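# Set the cable runway's far end onto the landing board

## Task

Put the far end of the cable runway down on the landing board, in the gap between its two lugs, with the runway's tip sitting on the blue band. The board has to rest across its whole width on both trestles, and the weight must sit on the red band.

## Robot and tools

Setup. Four i2rt Big YAM arms (arm1, arm2, arm3, arm4) share the scene, each carrying a five-finger right hand and a wrist camera. Foot poses in the scene frame (metres, quaternion wxyz), each foot facing its own +x: arm1 x=-1.005 y=-0.476 z=+0.778 (+0.741, +0.001, +0.000, +0.672); arm2 x=-0.307 y=+0.521 z=+0.844 (+0.659, +0.000, -0.001, -0.752); arm3 x=+0.625 y=-0.540 z=+0.809 (+0.660, +0.001, +0.003, +0.752); arm4 x=+1.217 y=+0.501 z=+0.847 (+0.749, +0.001, +0.000, -0.663). The tabletops are at z=+0.750. A hand reaches roughly 1.07 m from its joint-1 axis. Loose objects may occasionally get a small push from outside.

Frames. Everything uses one scene frame in metres: origin on the floor, +z upward. The reported hand is the hand point, 0.045 m in front of the palm. Its own +z runs along the straightened fingers, +y points out of the palm, +x crosses the palm away from the thumb. Straight fingers extend 0.06 to 0.07 m past the point, with centre lines 0.06 m behind it along -y. A wrist bracket on the little-finger side sticks out up to 0.10 m across the palm and can collide. With joints 1, 5, 6 at 0 and the hand level and forward, the palm is down and the thumb on the left; joint6 near -1.3 puts the camera on top with an upright picture.

Tool move. Every argument is optional. arm1..arm4 are separate objects, one per arm. Inside each:
- joints: a dict of absolute joint targets by name. joint1_rad -2.879..2.879 (base turn, positive counter-clockwise from above), joint2_rad 0..3.141 (shoulder), joint3_rad 0..3.019 (elbow), joint4_rad -1.692..1.57 (hand pitch, positive lifts fingers), joint5_rad -1.57..1.57 (sideways, positive to the arm's right), joint6_rad -2.094..2.094 (roll, positive clockwise viewed from behind the hand), all in radians. Hand keys hand_little, hand_ring, hand_middle, hand_index, hand_thumb_bend, hand_thumb_turn run -1 (closed; thumb_turn -1 means in front of the palm) to +1 (open/straight). hand_force_limit -1..1 is a setting: closing stops at a fingertip load from about 0 N to 10 N (15 N for the thumb motors). hand_speed -0.96..1 is a setting; full speed is reached at +0.48. Scenes begin at force limit 0 and speed -0.8; use -0.94 or slower for a soft grip.
- target: an absolute hand-point pose, seven numbers [x, y, z, qw, qx, qy, qz], scene frame, metres plus unit quaternion. The hand travels a straight line toward it from its hand_target. When target is given, joints may hold only the hand_ keys, or the call is refused.
- speed: peak path speed in m/s, 0.002 to 4.3, default 0.25; turning is capped at twice that value in rad/s.
- min_time_s: 0.1 to 8 s, the shortest duration for that arm's joint motions.
cameras: list of arm1_cam_wrist, arm2_cam_wrist, arm3_cam_wrist, arm4_cam_wrist, cam_high, cam_low, or all; [] for none. An empty move returns full state and all images.

Other tools. wait: seconds 0 to 10, plus optional cameras; commands nothing new. zoom_image: camera name and region [x0, y0, x1, y1] in pixels of that camera's latest image, at most 504 by 504. show_instructions: shows the reference page. finished_scene: ends the scene for good (scene 1); the goal must hold with no help from the robots.

Behaviour. All arm motions in one call begin together; hand paths end together. Paths ignore obstacles and other arms. Hands lag, drift, and may exceed speed, worst when the arm is stretched. The controller limits each step to 100 mm and 20 degrees from the measured pose. Under joints each joint goes at its own rate, so the hand may sweep wide; a fast, stretched arm can overshoot by about 30 degrees. Paths stop after 10 s, actions after 15 s. An omitted arm or joint may still be driving to an older target.

Results. The move line lists arms commanded; as last shown marks uncommanded arms whose status reads not commanded. pictures gives image order. hand is the measured pose (may be off at long reach); hand_target is the pose the held joint targets imply. Statuses: done (within 1 cm and 2 degrees), off_target (resting short, maybe still pushing), time_out (a stop; on_its_own shows what it still pushes toward), not_followed, joint command not followed or pose unreachable (a safety check withheld motion). Joint velocities in rad/s; within noise means still. Joint torques are raw and offset. hand_stopped_by gives six words for little, ring, middle, index, thumb_bend, thumb_turn: moving, target, force, stalled or fault. The *_load_n values are fingertip loads in N, positive when pushed open; a lost grip shows as loads near 0. A finger motor only starts when its target changes by at least 0.002; to grip harder, raise hand_force_limit and send a more-closed target. MOTOR HOT warns of heating; OVER-TEMPERATURE FAULT means the arm went limp; resend keys marked limit_stop_at_motor_heat.

Caution. If a move or wait is refused or a stop interrupts it, the remaining move, wait and finished_scene calls in that reply are skipped. Never let two robots press hard together, and never close fingers on another robot's hand. Keep objects on the work area and off the floor; avoid drops, releasing moving parts, slams and shoves against fixed or heavy items. Arms push on after contact, so approach slowly. Holding loads or stretching heats motors. The scene keeps running while you think, holding the last command.

Each tool is called as name(argument=value, ...), one argument or row to a line, values as JSON.

Reference images:

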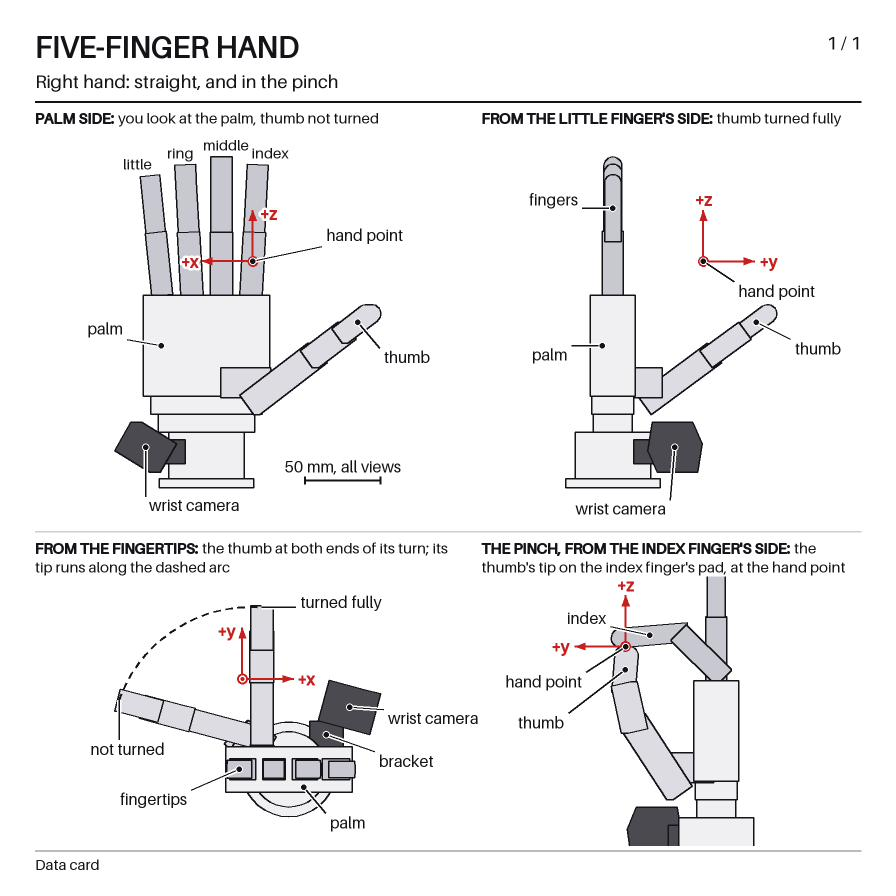

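## Session

move(
  cameras=["all"],
)

Scene clock: 0.00 s.
Joint torques (N m): no reading
Heat: arm1: hottest joint5_rad 28 °C; arm2: hottest joint1_rad 29 °C; arm3: hottest joint2_rad 29 °C; arm4: hottest joint3_rad 28 °C.
Joint velocities: within noise
arm1.joint_positions: joint1_rad=+0.478 joint2_rad=+0.616 joint3_rad=+1.350 joint4_rad=-1.377 joint5_rad=-0.134 joint6_rad=-1.439 hand_little=+1.000 hand_ring=+1.000 hand_middle=+1.000 hand_index=+1.000 hand_thumb_turn=+1.000 hand_thumb_bend=+1.000 hand_force_limit=+0.000 hand_speed=-0.800
arm1.joint_status: not commanded
arm1.hand_stopped_by: target,target,target,target,target,target
arm1.little_load_n: 0.0
arm1.ring_load_n: 0.0
arm1.middle_load_n: 0.0
arm1.index_load_n: 0.0
arm1.thumb_bend_load_n: 0.0
arm1.thumb_turn_load_n: 0.0
arm1.hand: x=-1.0634 y=-0.2502 z=+1.2433 quat_wxyz=(-0.416, +0.524, +0.723, +0.174) (m; scene frame)
arm1.hand_target: x=-1.0630 y=-0.2511 z=+1.2505 quat_wxyz=(-0.422, +0.521, +0.720, +0.178) (m; scene frame)
arm1.hand_status: not commanded
arm2.joint_positions: joint1_rad=+0.105 joint2_rad=+0.621 joint3_rad=+1.439 joint4_rad=-1.482 joint5_rad=-0.124 joint6_rad=-1.321 hand_little=+1.000 hand_ring=+1.000 hand_middle=+1.000 hand_index=+1.000 hand_thumb_turn=+1.000 hand_thumb_bend=+1.000 hand_force_limit=+0.000 hand_speed=-0.800
arm2.joint_status: not commanded
arm2.hand_stopped_by: target,target,target,target,target,target
arm2.little_load_n: 0.0
arm2.ring_load_n: 0.0
arm2.middle_load_n: 0.0
arm2.index_load_n: 0.0
arm2.thumb_bend_load_n: 0.0
arm2.thumb_turn_load_n: -0.5
arm2.hand: x=-0.3402 y=+0.3205 z=+1.3259 quat_wxyz=(+0.229, +0.562, -0.700, +0.377) (m; scene frame)
arm2.hand_target: x=-0.3402 y=+0.3209 z=+1.3357 quat_wxyz=(+0.236, +0.559, -0.695, +0.386) (m; scene frame)
arm2.hand_status: not commanded
arm3.joint_positions: joint1_rad=+0.104 joint2_rad=+0.588 joint3_rad=+1.365 joint4_rad=-1.173 joint5_rad=+0.286 joint6_rad=-1.058 hand_little=+1.000 hand_ring=+1.000 hand_middle=+1.000 hand_index=+1.000 hand_thumb_turn=+1.000 hand_thumb_bend=+1.000 hand_force_limit=+0.000 hand_speed=-0.800
arm3.joint_status: not commanded
arm3.hand_stopped_by: target,target,target,target,target,target
arm3.little_load_n: 0.0
arm3.ring_load_n: 0.0
arm3.middle_load_n: 0.0
arm3.index_load_n: 0.0
arm3.thumb_bend_load_n: 0.0
arm3.thumb_turn_load_n: 0.0
arm3.hand: x=+0.6640 y=-0.2981 z=+1.3243 quat_wxyz=(-0.455, +0.707, +0.433, +0.326) (m; scene frame)
arm3.hand_target: x=+0.6645 y=-0.3000 z=+1.3318 quat_wxyz=(-0.462, +0.704, +0.429, +0.328) (m; scene frame)
arm3.hand_status: not commanded
arm4.joint_positions: joint1_rad=+0.107 joint2_rad=+0.544 joint3_rad=+1.313 joint4_rad=-1.390 joint5_rad=-0.025 joint6_rad=-1.167 hand_little=+1.000 hand_ring=+1.000 hand_middle=+1.000 hand_index=+1.000 hand_thumb_turn=+1.000 hand_thumb_bend=+1.000 hand_force_limit=+0.000 hand_speed=-0.800
arm4.joint_status: not commanded
arm4.hand_stopped_by: target,target,target,target,target,target
arm4.little_load_n: 0.0
arm4.ring_load_n: 0.0
arm4.middle_load_n: 0.0
arm4.index_load_n: 0.0
arm4.thumb_bend_load_n: 0.0
arm4.thumb_turn_load_n: 0.0
arm4.hand: x=+1.2230 y=+0.3001 z=+1.2977 quat_wxyz=(+0.196, +0.576, -0.678, +0.413) (m; scene frame)
arm4.hand_target: x=+1.2229 y=+0.3002 z=+1.3074 quat_wxyz=(+0.200, +0.573, -0.674, +0.422) (m; scene frame)
arm4.hand_status: not commanded
pictures: arm1_cam_wrist, arm2_cam_wrist, arm3_cam_wrist, arm4_cam_wrist, cam_high, cam_low

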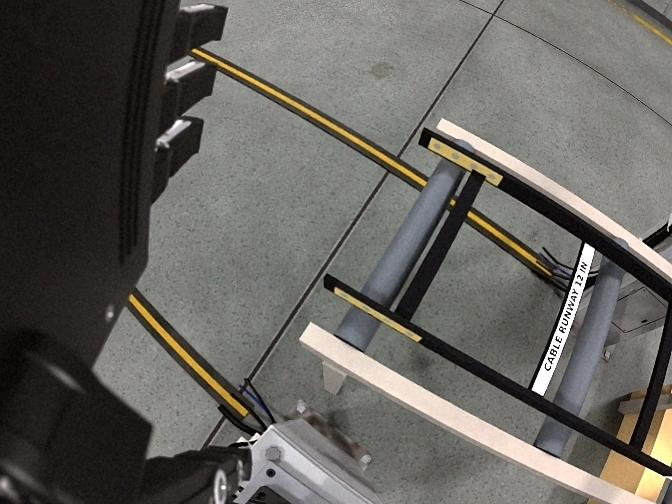

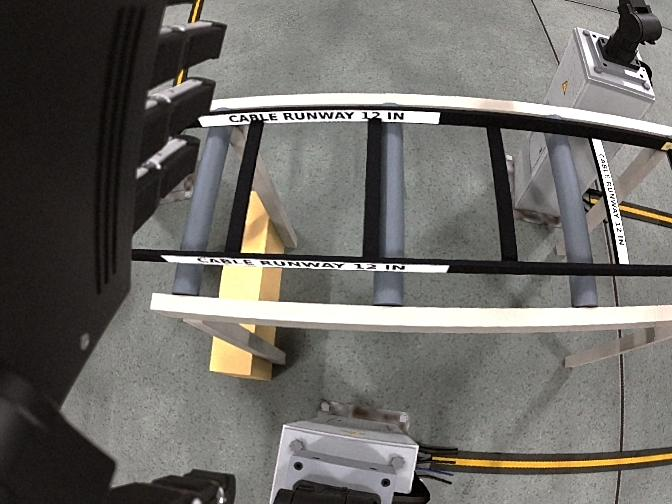

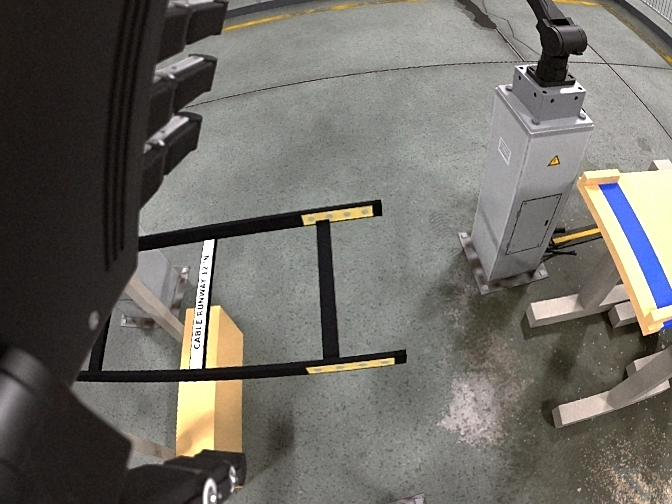

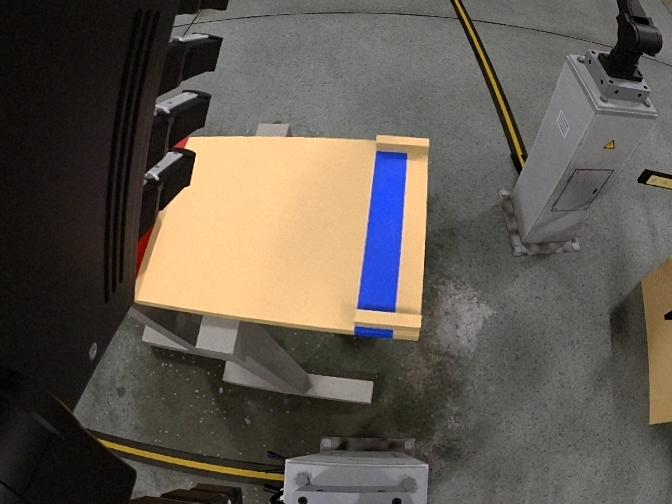

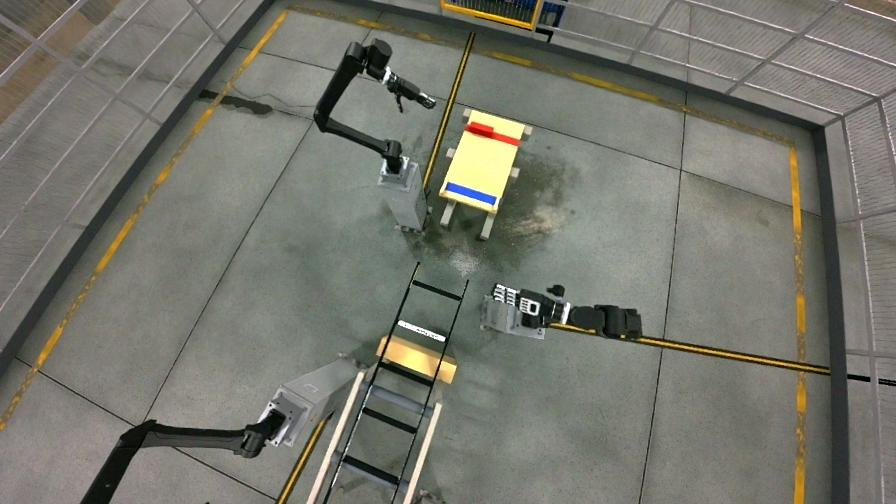

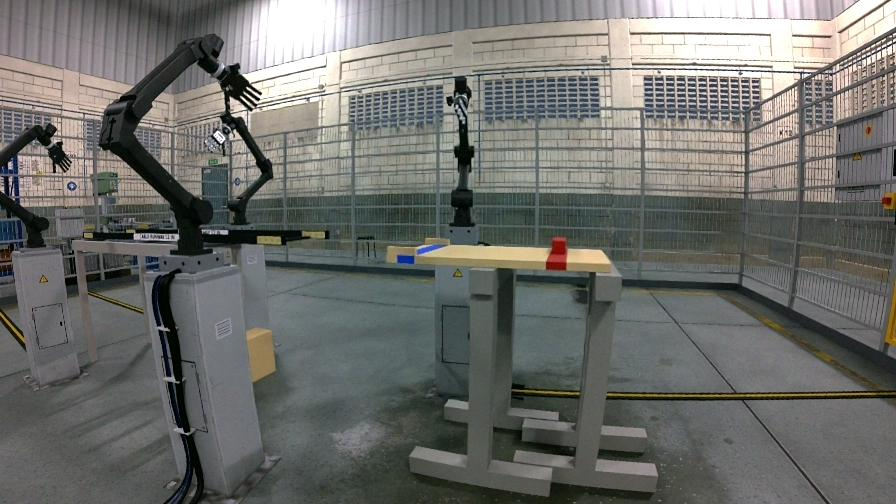

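zoom_image(
  camera="cam_high",
  region=[400, 90, 560, 260],
)

zoom_image(
  camera="cam_low",
  region=[370, 200, 670, 320],
)

zoom_image(
  camera="cam_low",
  region=[60, 200, 360, 400],
)

zoom_image(
  camera="cam_high",
  region=[280, 250, 560, 504],
)

zoom_image(
  camera="arm4_cam_wrist",
  region=[100, 100, 500, 400],
)

Scaled by 2.965.

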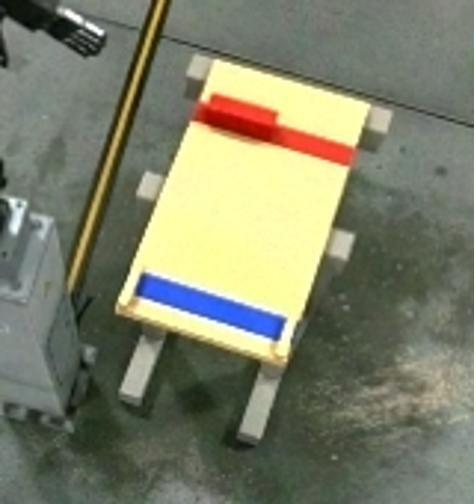

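Scaled by 1.680.

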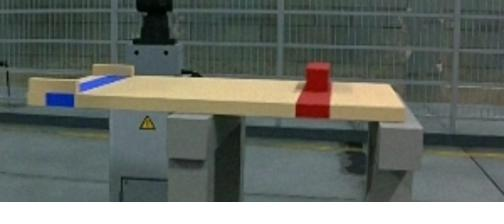

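Scaled by 1.680.

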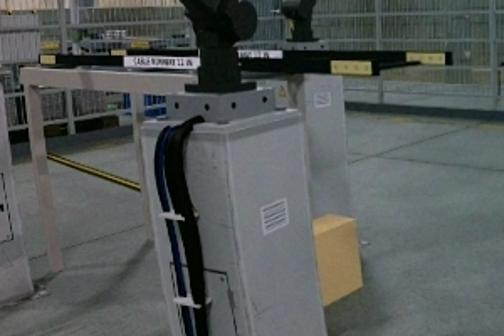

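Scaled by 1.800.

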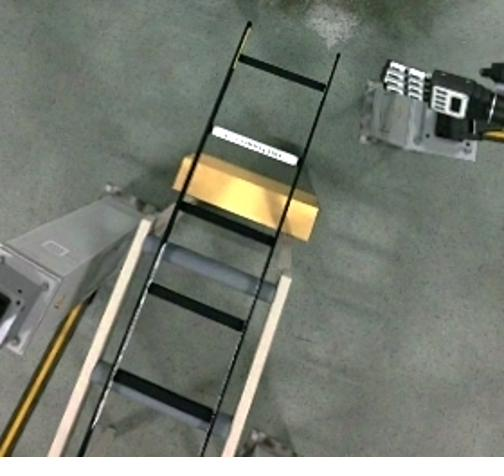

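Scaled by 1.260 from the camera's image (finer frame: 960x720).

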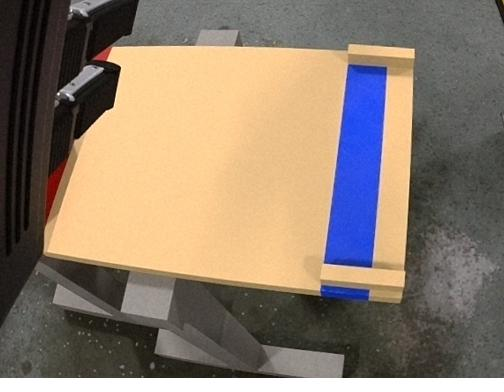

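zoom_image(
  camera="cam_low",
  region=[380, 225, 500, 285],
)

zoom_image(
  camera="cam_low",
  region=[500, 225, 640, 305],
)

zoom_image(
  camera="cam_low",
  region=[220, 215, 340, 265],
)

zoom_image(
  camera="arm3_cam_wrist",
  region=[60, 180, 440, 400],
)

zoom_image(
  camera="arm2_cam_wrist",
  region=[130, 60, 630, 340],
)

zoom_image(
  camera="arm1_cam_wrist",
  region=[280, 100, 672, 504],
)

Scaled by 4.200.

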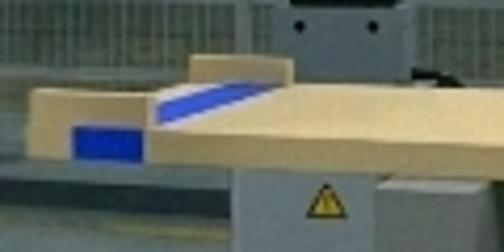

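Scaled by 3.600.

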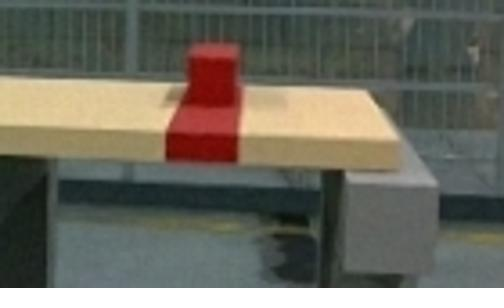

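Scaled by 4.200.

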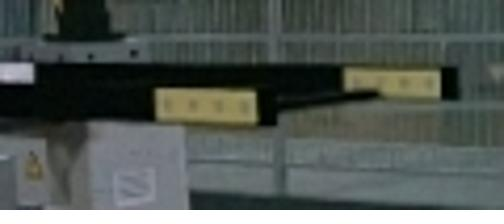

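Scaled by 1.326 from the camera's image (finer frame: 960x720).

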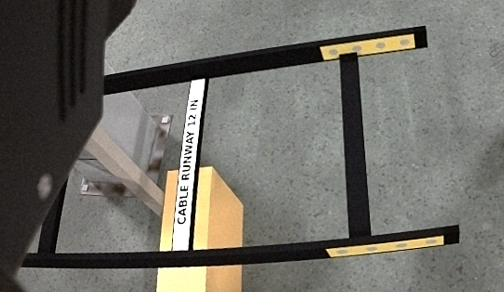

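Scaled by 1.008 from the camera's image (finer frame: 960x720).

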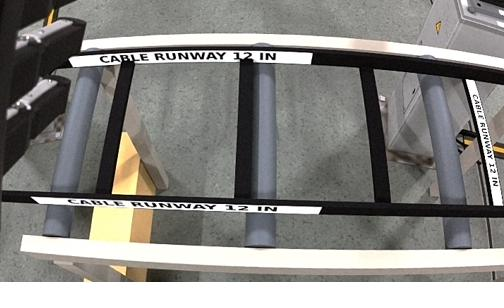

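Scaled by 1.248 from the camera's image (finer frame: 960x720).

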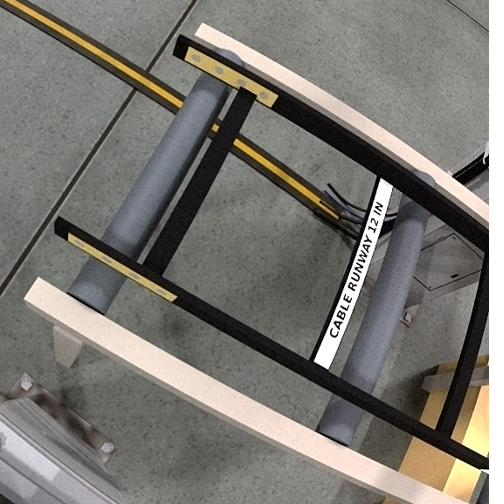

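move(
  arm3={"target": [0.49, -0.27, 1.0, 0.3827, -0.9239, 0, 0], "speed": 0.25},
  arm4={"target": [0.60, 0.24, 1.0, 0, 0, 0.9239, -0.3827], "speed": 0.3},
  cameras=["all"],
)

Scene clock: 166.93 s.
Joint torques (N m): arm1=[0.62 1.38 8.24 2.15 -0.08 0.06] | arm2=[-1.32 1.44 8.8 1.99 -0.05 0.04] | arm3=[3.31 -0.15 8.1 1.73 0.14 0.06] | arm4=[-1.08 -18.67 11.33 0.25 -0.4 0.22]
Heat: arm1: hottest joint3_rad 29 °C; arm2: hottest joint1_rad 28 °C; arm3: hottest joint2_rad 29 °C; arm4: hottest joint3_rad 34 °C.
move: arm3 done; arm4 off_target
Joint velocities: within noise
arm1, arm2: as last shown
arm2.thumb_turn_load_n: 0.0
arm3.joint_positions: joint1_rad=+0.396 joint2_rad=+0.695 joint3_rad=+0.714 joint4_rad=-0.896 joint5_rad=+0.386 joint6_rad=+0.384 hand_little=+1.000 hand_ring=+1.000 hand_middle=+1.000 hand_index=+1.000 hand_thumb_turn=+1.000 hand_thumb_bend=+1.000 hand_force_limit=+0.000 hand_speed=-0.800
arm3.joint_status: not commanded
arm3.hand_stopped_by: target,target,target,target,target,target
arm3.little_load_n: 0.0
arm3.ring_load_n: 0.0
arm3.middle_load_n: 0.0
arm3.index_load_n: 0.0
arm3.thumb_bend_load_n: 0.0
arm3.thumb_turn_load_n: 0.0
arm3.hand: x=+0.4997 y=-0.2693 z=+1.0029 quat_wxyz=(-0.378, +0.926, +0.000, +0.013)
arm3.hand_target: x=+0.4936 y=-0.2699 z=+0.9977 quat_wxyz=(-0.378, +0.926, -0.001, +0.007)
arm3.hand_status: done (0.010 m and 1.6 deg from the pose sent, 0.369 m and 68.4 deg at the start)
arm4.joint_positions: joint1_rad=-1.438 joint2_rad=+2.091 joint3_rad=+1.993 joint4_rad=-1.263 joint5_rad=-0.760 joint6_rad=-1.232 hand_little=+1.000 hand_ring=+1.000 hand_middle=+1.000 hand_index=+1.000 hand_thumb_turn=+1.000 hand_thumb_bend=+1.000 hand_force_limit=+0.000 hand_speed=-0.800
arm4.joint_status: not commanded
arm4.hand_stopped_by: target,target,target,target,target,target
arm4.little_load_n: 0.0
arm4.ring_load_n: 0.0
arm4.middle_load_n: 0.0
arm4.index_load_n: 0.0
arm4.thumb_bend_load_n: -0.5
arm4.thumb_turn_load_n: 0.0
arm4.hand: x=+0.6109 y=+0.2391 z=+0.9809 quat_wxyz=(-0.016, +0.000, -0.925, +0.380)
arm4.hand_target: x=+0.6010 y=+0.2422 z=+0.9963 quat_wxyz=(-0.004, -0.004, -0.924, +0.382)
arm4.hand_status: off_target (0.022 m and 1.9 deg from the pose sent, 0.693 m and 76.7 deg at the start)
pictures: arm1_cam_wrist, arm2_cam_wrist, arm3_cam_wrist, arm4_cam_wrist, cam_high, cam_low
arm3_cam_wrist: T_world_to_cam=[[0.29864, -0.68494, -0.66458, 0.33371], [-0.81051, -0.54968, 0.2023, 0.05169], [-0.50387, 0.47824, -0.71931, 1.2124]] pos_world=[0.55313, -0.32283, 1.08341]
arm4_cam_wrist: T_world_to_cam=[[-0.28242, 0.69154, -0.66484, 0.657], [0.83483, 0.51857, 0.18477, -0.80849], [0.47254, -0.50285, -0.72377, 0.66009]] pos_world=[0.54858, 0.29685, 1.06394]

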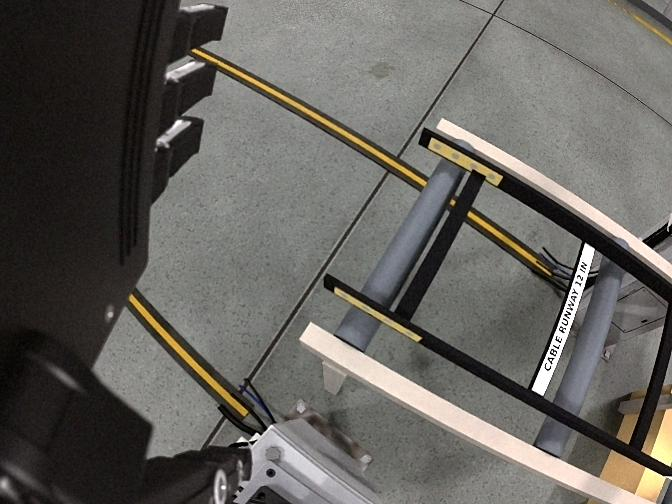

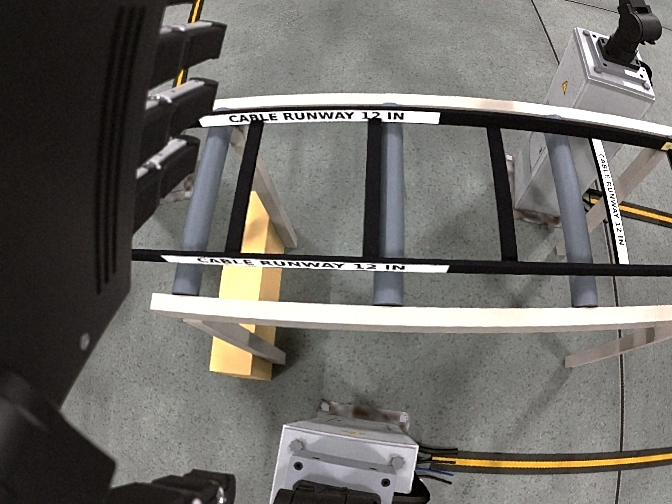

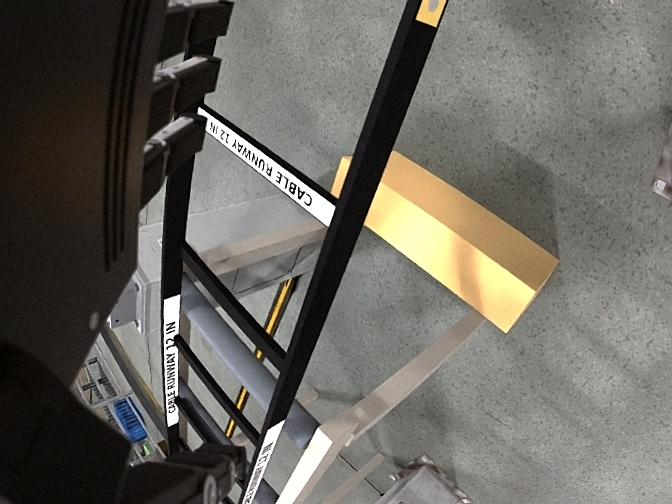

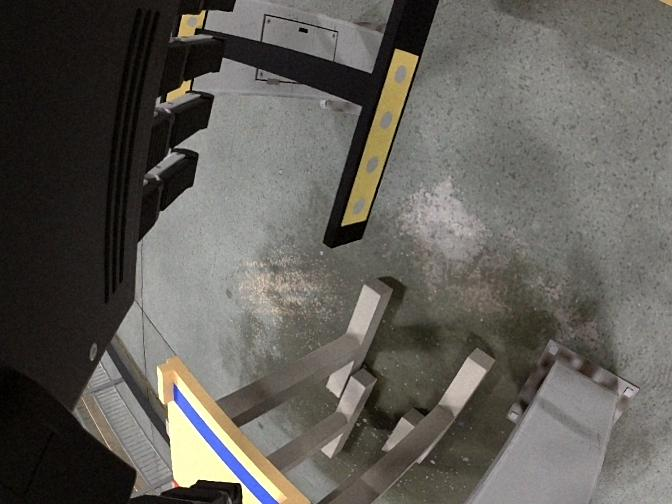

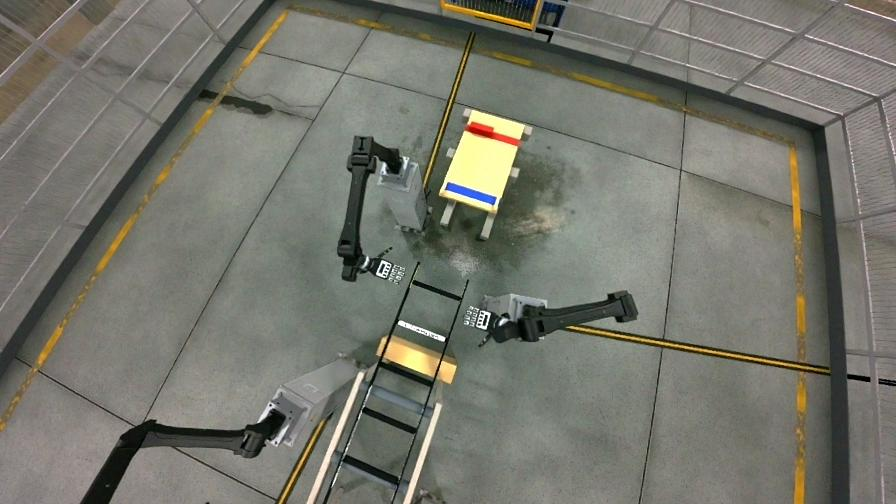

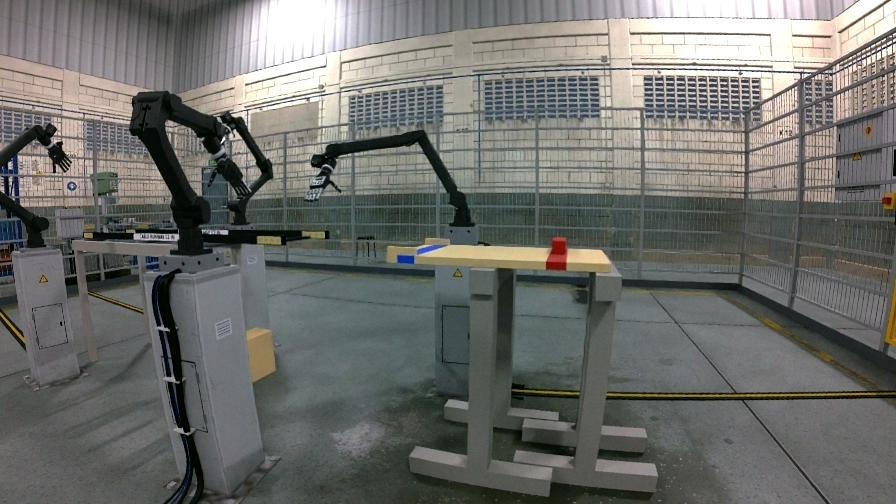

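zoom_image(
  camera="arm4_cam_wrist",
  region=[160, 0, 460, 260],
)

zoom_image(
  camera="arm3_cam_wrist",
  region=[200, 0, 500, 260],
)

Scaled by 1.680 from the camera's image (finer frame: 960x720).

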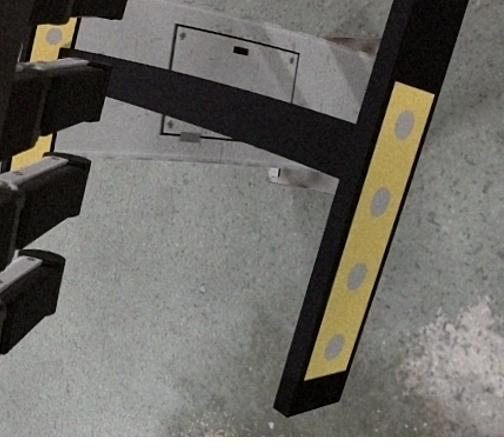

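Scaled by 1.680 from the camera's image (finer frame: 960x720).

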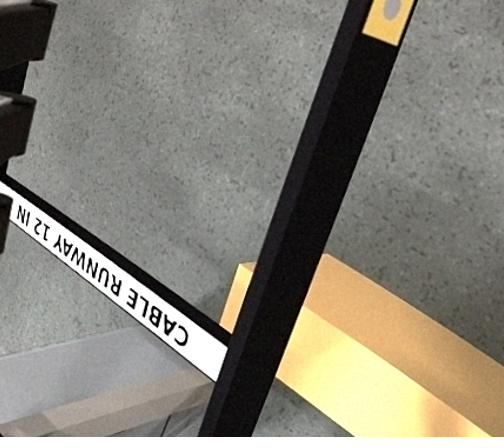

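move(
  arm3={"target": [0.49, -0.235, 0.865, 0.3827, -0.9239, 0, 0], "speed": 0.2},
  arm4={"target": [0.53, 0.205, 0.865, 0, 0, 0.9239, -0.3827], "speed": 0.2},
  cameras=["arm3_cam_wrist", "arm4_cam_wrist", "cam_high"],
)

Scene clock: 187.87 s.
Joint torques (N m): arm1=[-0.26 1.79 8.38 2.43 -0.07 0.03] | arm2=[-1.2 1.67 9.06 2.02 -0.02 0.02] | arm3=[0.67 -2.08 7.43 1.84 -0.01 -0.2] | arm4=[0.38 -20.07 11.32 1.26 -0.35 0.21]
Heat: arm1: hottest joint3_rad 29 °C; arm2: hottest joint1_rad 28 °C; arm3: hottest joint2_rad 28 °C; arm4: hottest joint3_rad 35 °C.
move: arm3 done; arm4 off_target
Joint velocities: within noise
arm1, arm2: as last shown
arm3.joint_positions: joint1_rad=+0.363 joint2_rad=+0.921 joint3_rad=+0.438 joint4_rad=-0.360 joint5_rad=+0.332 joint6_rad=+0.356 hand_little=+1.000 hand_ring=+1.000 hand_middle=+1.000 hand_index=+1.000 hand_thumb_turn=+1.000 hand_thumb_bend=+1.000 hand_force_limit=+0.000 hand_speed=-0.800
arm3.joint_status: not commanded
arm3.hand_stopped_by: target,target,target,target,target,target
arm3.little_load_n: 0.0
arm3.ring_load_n: 0.0
arm3.middle_load_n: 0.0
arm3.index_load_n: 0.0
arm3.thumb_bend_load_n: 0.0
arm3.thumb_turn_load_n: 0.0
arm3.hand: x=+0.4824 y=-0.2386 z=+0.8697 quat_wxyz=(-0.382, +0.924, +0.004, -0.006)
arm3.hand_target: x=+0.4876 y=-0.2378 z=+0.8655 quat_wxyz=(-0.383, +0.924, +0.004, -0.003)
arm3.hand_status: done (0.010 m and 0.8 deg from the pose sent, 0.142 m and 1.6 deg at the start)
arm4.joint_positions: joint1_rad=-1.421 joint2_rad=+2.391 joint3_rad=+2.192 joint4_rad=-1.143 joint5_rad=-0.755 joint6_rad=-1.203 hand_little=+1.000 hand_ring=+1.000 hand_middle=+1.000 hand_index=+1.000 hand_thumb_turn=+1.000 hand_thumb_bend=+1.000 hand_force_limit=+0.000 hand_speed=-0.800
arm4.joint_status: not commanded
arm4.hand_stopped_by: target,target,target,target,target,target
arm4.little_load_n: 0.0
arm4.ring_load_n: 0.0
arm4.middle_load_n: 0.0
arm4.index_load_n: 0.0
arm4.thumb_bend_load_n: 0.0
arm4.thumb_turn_load_n: 0.0
arm4.hand: x=+0.5446 y=+0.2090 z=+0.8574 quat_wxyz=(-0.016, -0.002, -0.925, +0.380)
arm4.hand_target: x=+0.5340 y=+0.1990 z=+0.8650 quat_wxyz=(-0.001, +0.004, -0.924, +0.384)
arm4.hand_status: off_target (0.017 m and 1.8 deg from the pose sent, 0.145 m and 1.9 deg at the start)
arm3_cam_wrist: T_world_to_cam=[[0.29185, -0.67197, -0.68064, 0.29164], [-0.79115, -0.56951, 0.22302, 0.04944], [-0.5375, 0.4734, -0.69785, 1.08951]] pos_world=[0.53961, -0.29164, 0.94778]
arm4_cam_wrist: T_world_to_cam=[[-0.27904, 0.69287, -0.66488, 0.5749], [0.83727, 0.51458, 0.18486, -0.71533], [0.47022, -0.50511, -0.72371, 0.58858]] pos_world=[0.48259, 0.26706, 0.94044]

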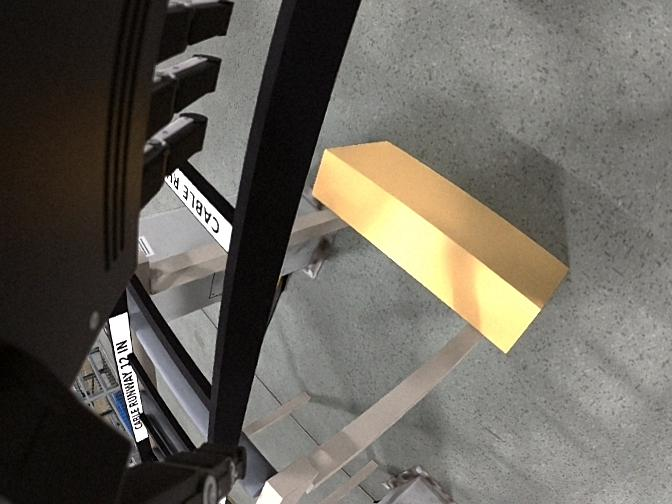

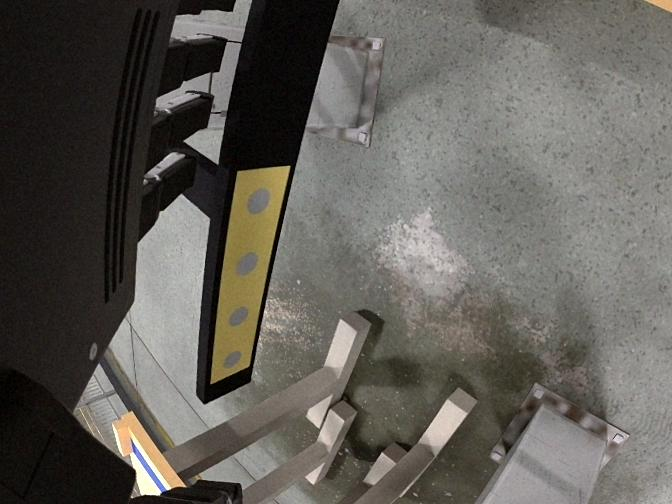

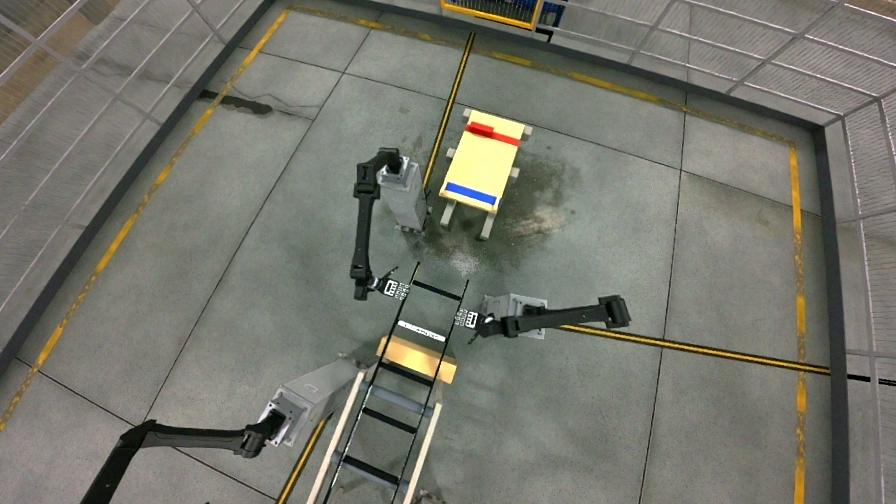

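zoom_image(
  camera="arm3_cam_wrist",
  region=[140, 60, 380, 260],
)

zoom_image(
  camera="arm4_cam_wrist",
  region=[140, 60, 380, 260],
)

Scaled by 2.100 from the camera's image (finer frame: 960x720).

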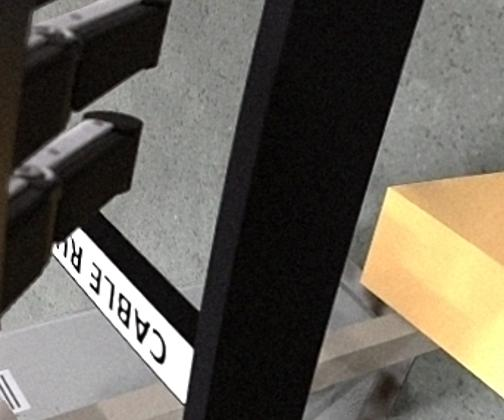

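Scaled by 2.100 from the camera's image (finer frame: 960x720).

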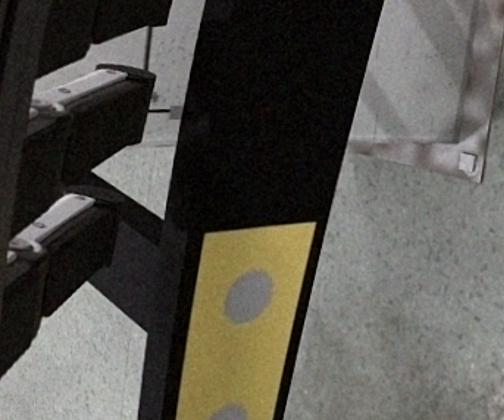

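move(
  arm3={"target": [0.492, -0.193, 0.820, 0.3827, -0.9239, 0, 0], "speed": 0.1},
  arm4={"target": [0.522, 0.154, 0.825, 0, 0, 0.9239, -0.3827], "speed": 0.1},
  cameras=["arm3_cam_wrist", "arm4_cam_wrist"],
)

Scene clock: 228.40 s.
Joint torques (N m): arm1=[-0.21 1.49 8.2 2.17 -0.09 0.06] | arm2=[-0.26 1.9 9.11 1.92 0.03 0.07] | arm3=[0.62 -3.66 6.8 1.88 -0.03 -0.21] | arm4=[-0.26 -20.66 11.45 1.47 -0.34 0.21]
Heat: arm1: hottest joint3_rad 29 °C; arm2: hottest joint1_rad 28 °C; arm3: hottest joint3_rad 29 °C; arm4: hottest joint3_rad 39 °C.
move: arm3 done; arm4 off_target
Joint velocities: within noise
arm1, arm2: as last shown
arm3.joint_positions: joint1_rad=+0.274 joint2_rad=+1.180 joint3_rad=+0.438 joint4_rad=-0.089 joint5_rad=+0.281 joint6_rad=+0.298 hand_little=+1.000 hand_ring=+1.000 hand_middle=+1.000 hand_index=+1.000 hand_thumb_turn=+1.000 hand_thumb_bend=+1.000 hand_force_limit=+0.000 hand_speed=-0.800
arm3.joint_status: not commanded
arm3.hand_stopped_by: target,target,target,target,target,target
arm3.little_load_n: 0.0
arm3.ring_load_n: 0.0
arm3.middle_load_n: 0.0
arm3.index_load_n: 0.0
arm3.thumb_bend_load_n: 0.0
arm3.thumb_turn_load_n: 0.0
arm3.hand: x=+0.4879 y=-0.1956 z=+0.8222 quat_wxyz=(-0.380, +0.925, -0.002, -0.003)
arm3.hand_target: x=+0.4927 y=-0.1935 z=+0.8200 quat_wxyz=(-0.382, +0.924, -0.001, +0.000)
arm3.hand_status: done (0.005 m and 0.5 deg from the pose sent, 0.068 m and 0.8 deg at the start)
arm4.joint_positions: joint1_rad=-1.361 joint2_rad=+2.496 joint3_rad=+2.287 joint4_rad=-1.082 joint5_rad=-0.734 joint6_rad=-1.123 hand_little=+1.000 hand_ring=+1.000 hand_middle=+1.000 hand_index=+1.000 hand_thumb_turn=+1.000 hand_thumb_bend=+1.000 hand_force_limit=+0.000 hand_speed=-0.800
arm4.joint_status: not commanded
arm4.hand_stopped_by: target,target,target,target,target,target
arm4.little_load_n: 0.0
arm4.ring_load_n: 0.0
arm4.middle_load_n: 0.0
arm4.index_load_n: 0.0
arm4.thumb_bend_load_n: 0.0
arm4.thumb_turn_load_n: 0.0
arm4.hand: x=+0.5360 y=+0.1606 z=+0.8183 quat_wxyz=(-0.016, -0.004, -0.926, +0.377)
arm4.hand_target: x=+0.5232 y=+0.1550 z=+0.8240 quat_wxyz=(+0.000, -0.001, -0.924, +0.382)
arm4.hand_status: off_target (0.017 m and 2.0 deg from the pose sent, 0.068 m and 1.8 deg at the start)
arm3_cam_wrist: T_world_to_cam=[[0.28391, -0.67942, -0.67659, 0.28578], [-0.79937, -0.5574, 0.22429, 0.09406], [-0.52952, 0.47717, -0.70137, 1.03869]] pos_world=[0.54406, -0.24904, 0.90076]
arm4_cam_wrist: T_world_to_cam=[[-0.27645, 0.698, -0.66058, 0.57433], [0.83817, 0.5114, 0.1896, -0.67993], [0.47016, -0.50126, -0.72642, 0.54148]] pos_world=[0.47409, 0.21825, 0.90165]

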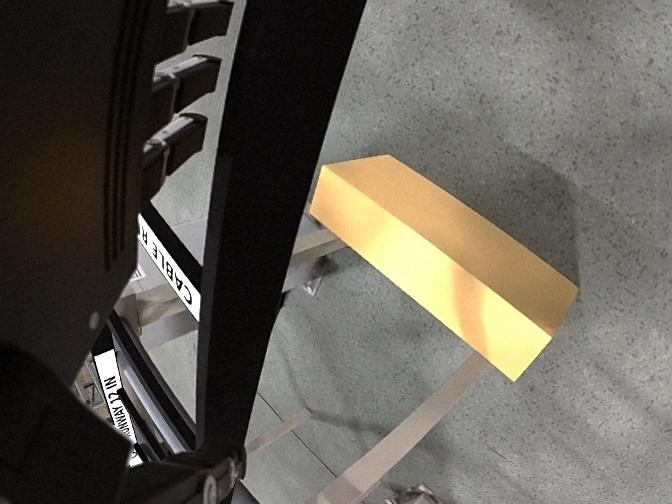

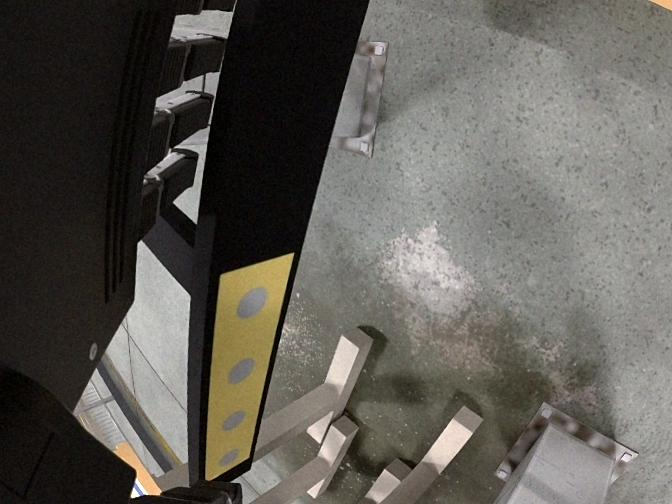

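zoom_image(
  camera="arm3_cam_wrist",
  region=[140, 60, 380, 260],
)

zoom_image(
  camera="arm4_cam_wrist",
  region=[140, 60, 380, 260],
)

Scaled by 2.100 from the camera's image (finer frame: 960x720).

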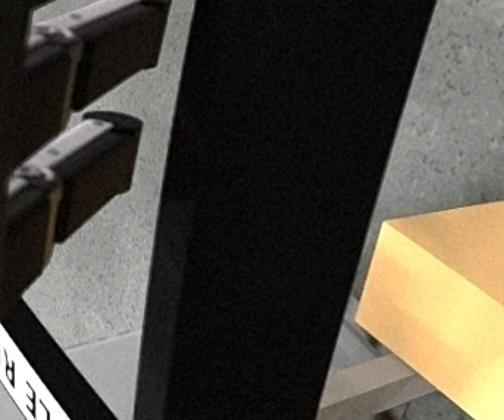

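Scaled by 2.100 from the camera's image (finer frame: 960x720).

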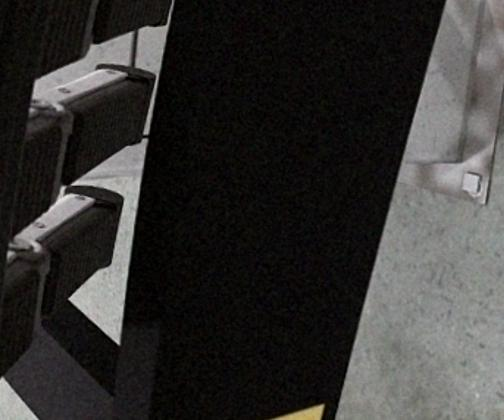

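move(
  arm3={"target": [0.492, -0.1695, 0.802, 0.3827, -0.9239, 0, 0], "speed": 0.08},
  arm4={"target": [0.522, 0.138, 0.813, 0, 0, 0.9239, -0.3827], "speed": 0.08},
  cameras=["arm3_cam_wrist", "arm4_cam_wrist"],
)

zoom_image(
  camera="arm3_cam_wrist",
  region=[140, 60, 440, 310],
)

zoom_image(
  camera="arm4_cam_wrist",
  region=[140, 60, 440, 310],
)

Scene clock: 258.37 s.
Joint torques (N m): arm1=[-0.03 1.73 8.08 2.28 -0.07 0.02] | arm2=[-0.56 1.85 9.16 2.17 -0.01 -0.01] | arm3=[0.56 -4.31 8.17 1.81 -0.05 -0.18] | arm4=[0.91 -20.37 11.62 1.69 -0.33 0.21]
Heat: arm1: hottest joint3_rad 29 °C; arm2: hottest joint1_rad 28 °C; arm3: hottest joint3_rad 29 °C; arm4: hottest joint3_rad 40 °C.
move: arm3 off_target; arm4 off_target
Joint velocities: within noise
arm1, arm2: as last shown
arm2.middle_load_n: 0.5
arm3.joint_positions: joint1_rad=+0.248 joint2_rad=+1.300 joint3_rad=+0.438 joint4_rad=+0.012 joint5_rad=+0.260 joint6_rad=+0.273 hand_little=+1.000 hand_ring=+1.000 hand_middle=+1.000 hand_index=+1.000 hand_thumb_turn=+1.000 hand_thumb_bend=+1.000 hand_force_limit=+0.000 hand_speed=-0.800
arm3.joint_status: not commanded
arm3.hand_stopped_by: target,target,target,target,target,target
arm3.little_load_n: 0.0
arm3.ring_load_n: 0.0
arm3.middle_load_n: 0.0
arm3.index_load_n: 0.0
arm3.thumb_bend_load_n: 0.0
arm3.thumb_turn_load_n: 0.0
arm3.hand: x=+0.4912 y=-0.1866 z=+0.7941 quat_wxyz=(-0.369, +0.929, +0.002, +0.001)
arm3.hand_target: x=+0.4911 y=-0.1707 z=+0.8023 quat_wxyz=(-0.383, +0.924, +0.001, -0.001)
arm3.hand_status: off_target (0.019 m and 1.7 deg from the pose sent, 0.033 m and 0.5 deg at the start)
arm4.joint_positions: joint1_rad=-1.356 joint2_rad=+2.519 joint3_rad=+2.309 joint4_rad=-1.062 joint5_rad=-0.729 joint6_rad=-1.098 hand_little=+1.000 hand_ring=+1.000 hand_middle=+1.000 hand_index=+1.000 hand_thumb_turn=+1.000 hand_thumb_bend=+1.000 hand_force_limit=+0.000 hand_speed=-0.800
arm4.joint_status: not commanded
arm4.hand_stopped_by: target,target,target,target,target,target
arm4.little_load_n: 0.0
arm4.ring_load_n: 0.0
arm4.middle_load_n: 0.0
arm4.index_load_n: 0.0
arm4.thumb_bend_load_n: 0.0
arm4.thumb_turn_load_n: 0.0
arm4.hand: x=+0.5308 y=+0.1549 z=+0.8102 quat_wxyz=(-0.012, -0.010, -0.926, +0.378)
arm4.hand_target: x=+0.5207 y=+0.1422 z=+0.8133 quat_wxyz=(+0.002, -0.003, -0.924, +0.383)
arm4.hand_status: off_target (0.019 m and 1.9 deg from the pose sent, 0.027 m and 2.0 deg at the start)
arm3_cam_wrist: T_world_to_cam=[[0.29433, -0.69303, -0.65808, 0.24963], [-0.7981, -0.55704, 0.22966, 0.10326], [-0.52574, 0.45762, -0.71706, 1.02334]] pos_world=[0.54695, -0.23777, 0.87437]
arm4_cam_wrist: T_world_to_cam=[[-0.26755, 0.70098, -0.66109, 0.56674], [0.8457, 0.49963, 0.1875, -0.67145], [0.46174, -0.50892, -0.7265, 0.54092]] pos_world=[0.46971, 0.21349, 0.89355]

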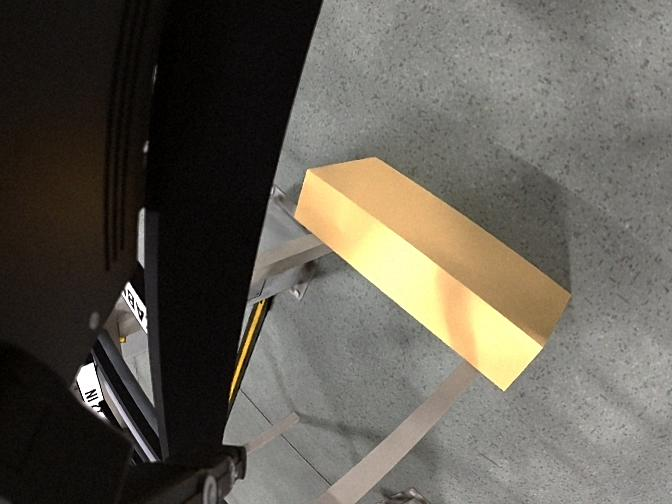

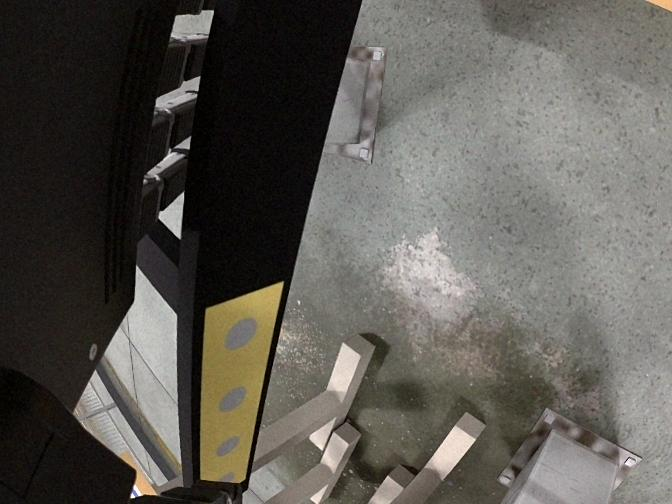

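Scaled by 1.680 from the camera's image (finer frame: 960x720).

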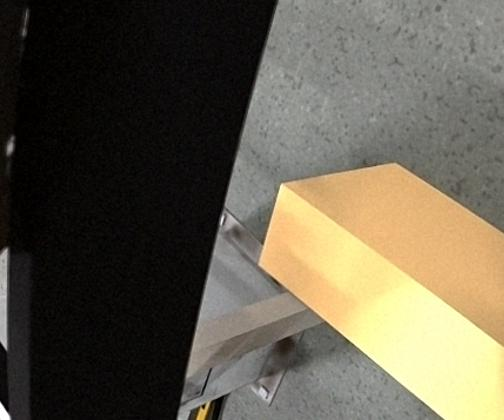

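Scaled by 1.680 from the camera's image (finer frame: 960x720).

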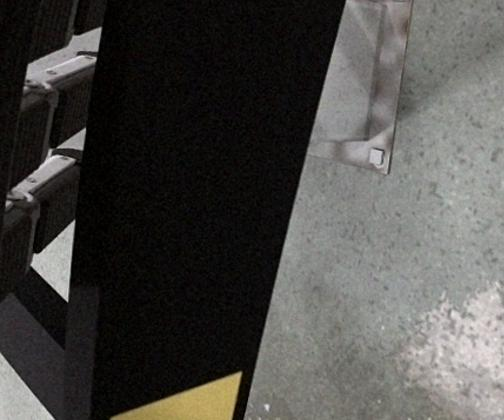

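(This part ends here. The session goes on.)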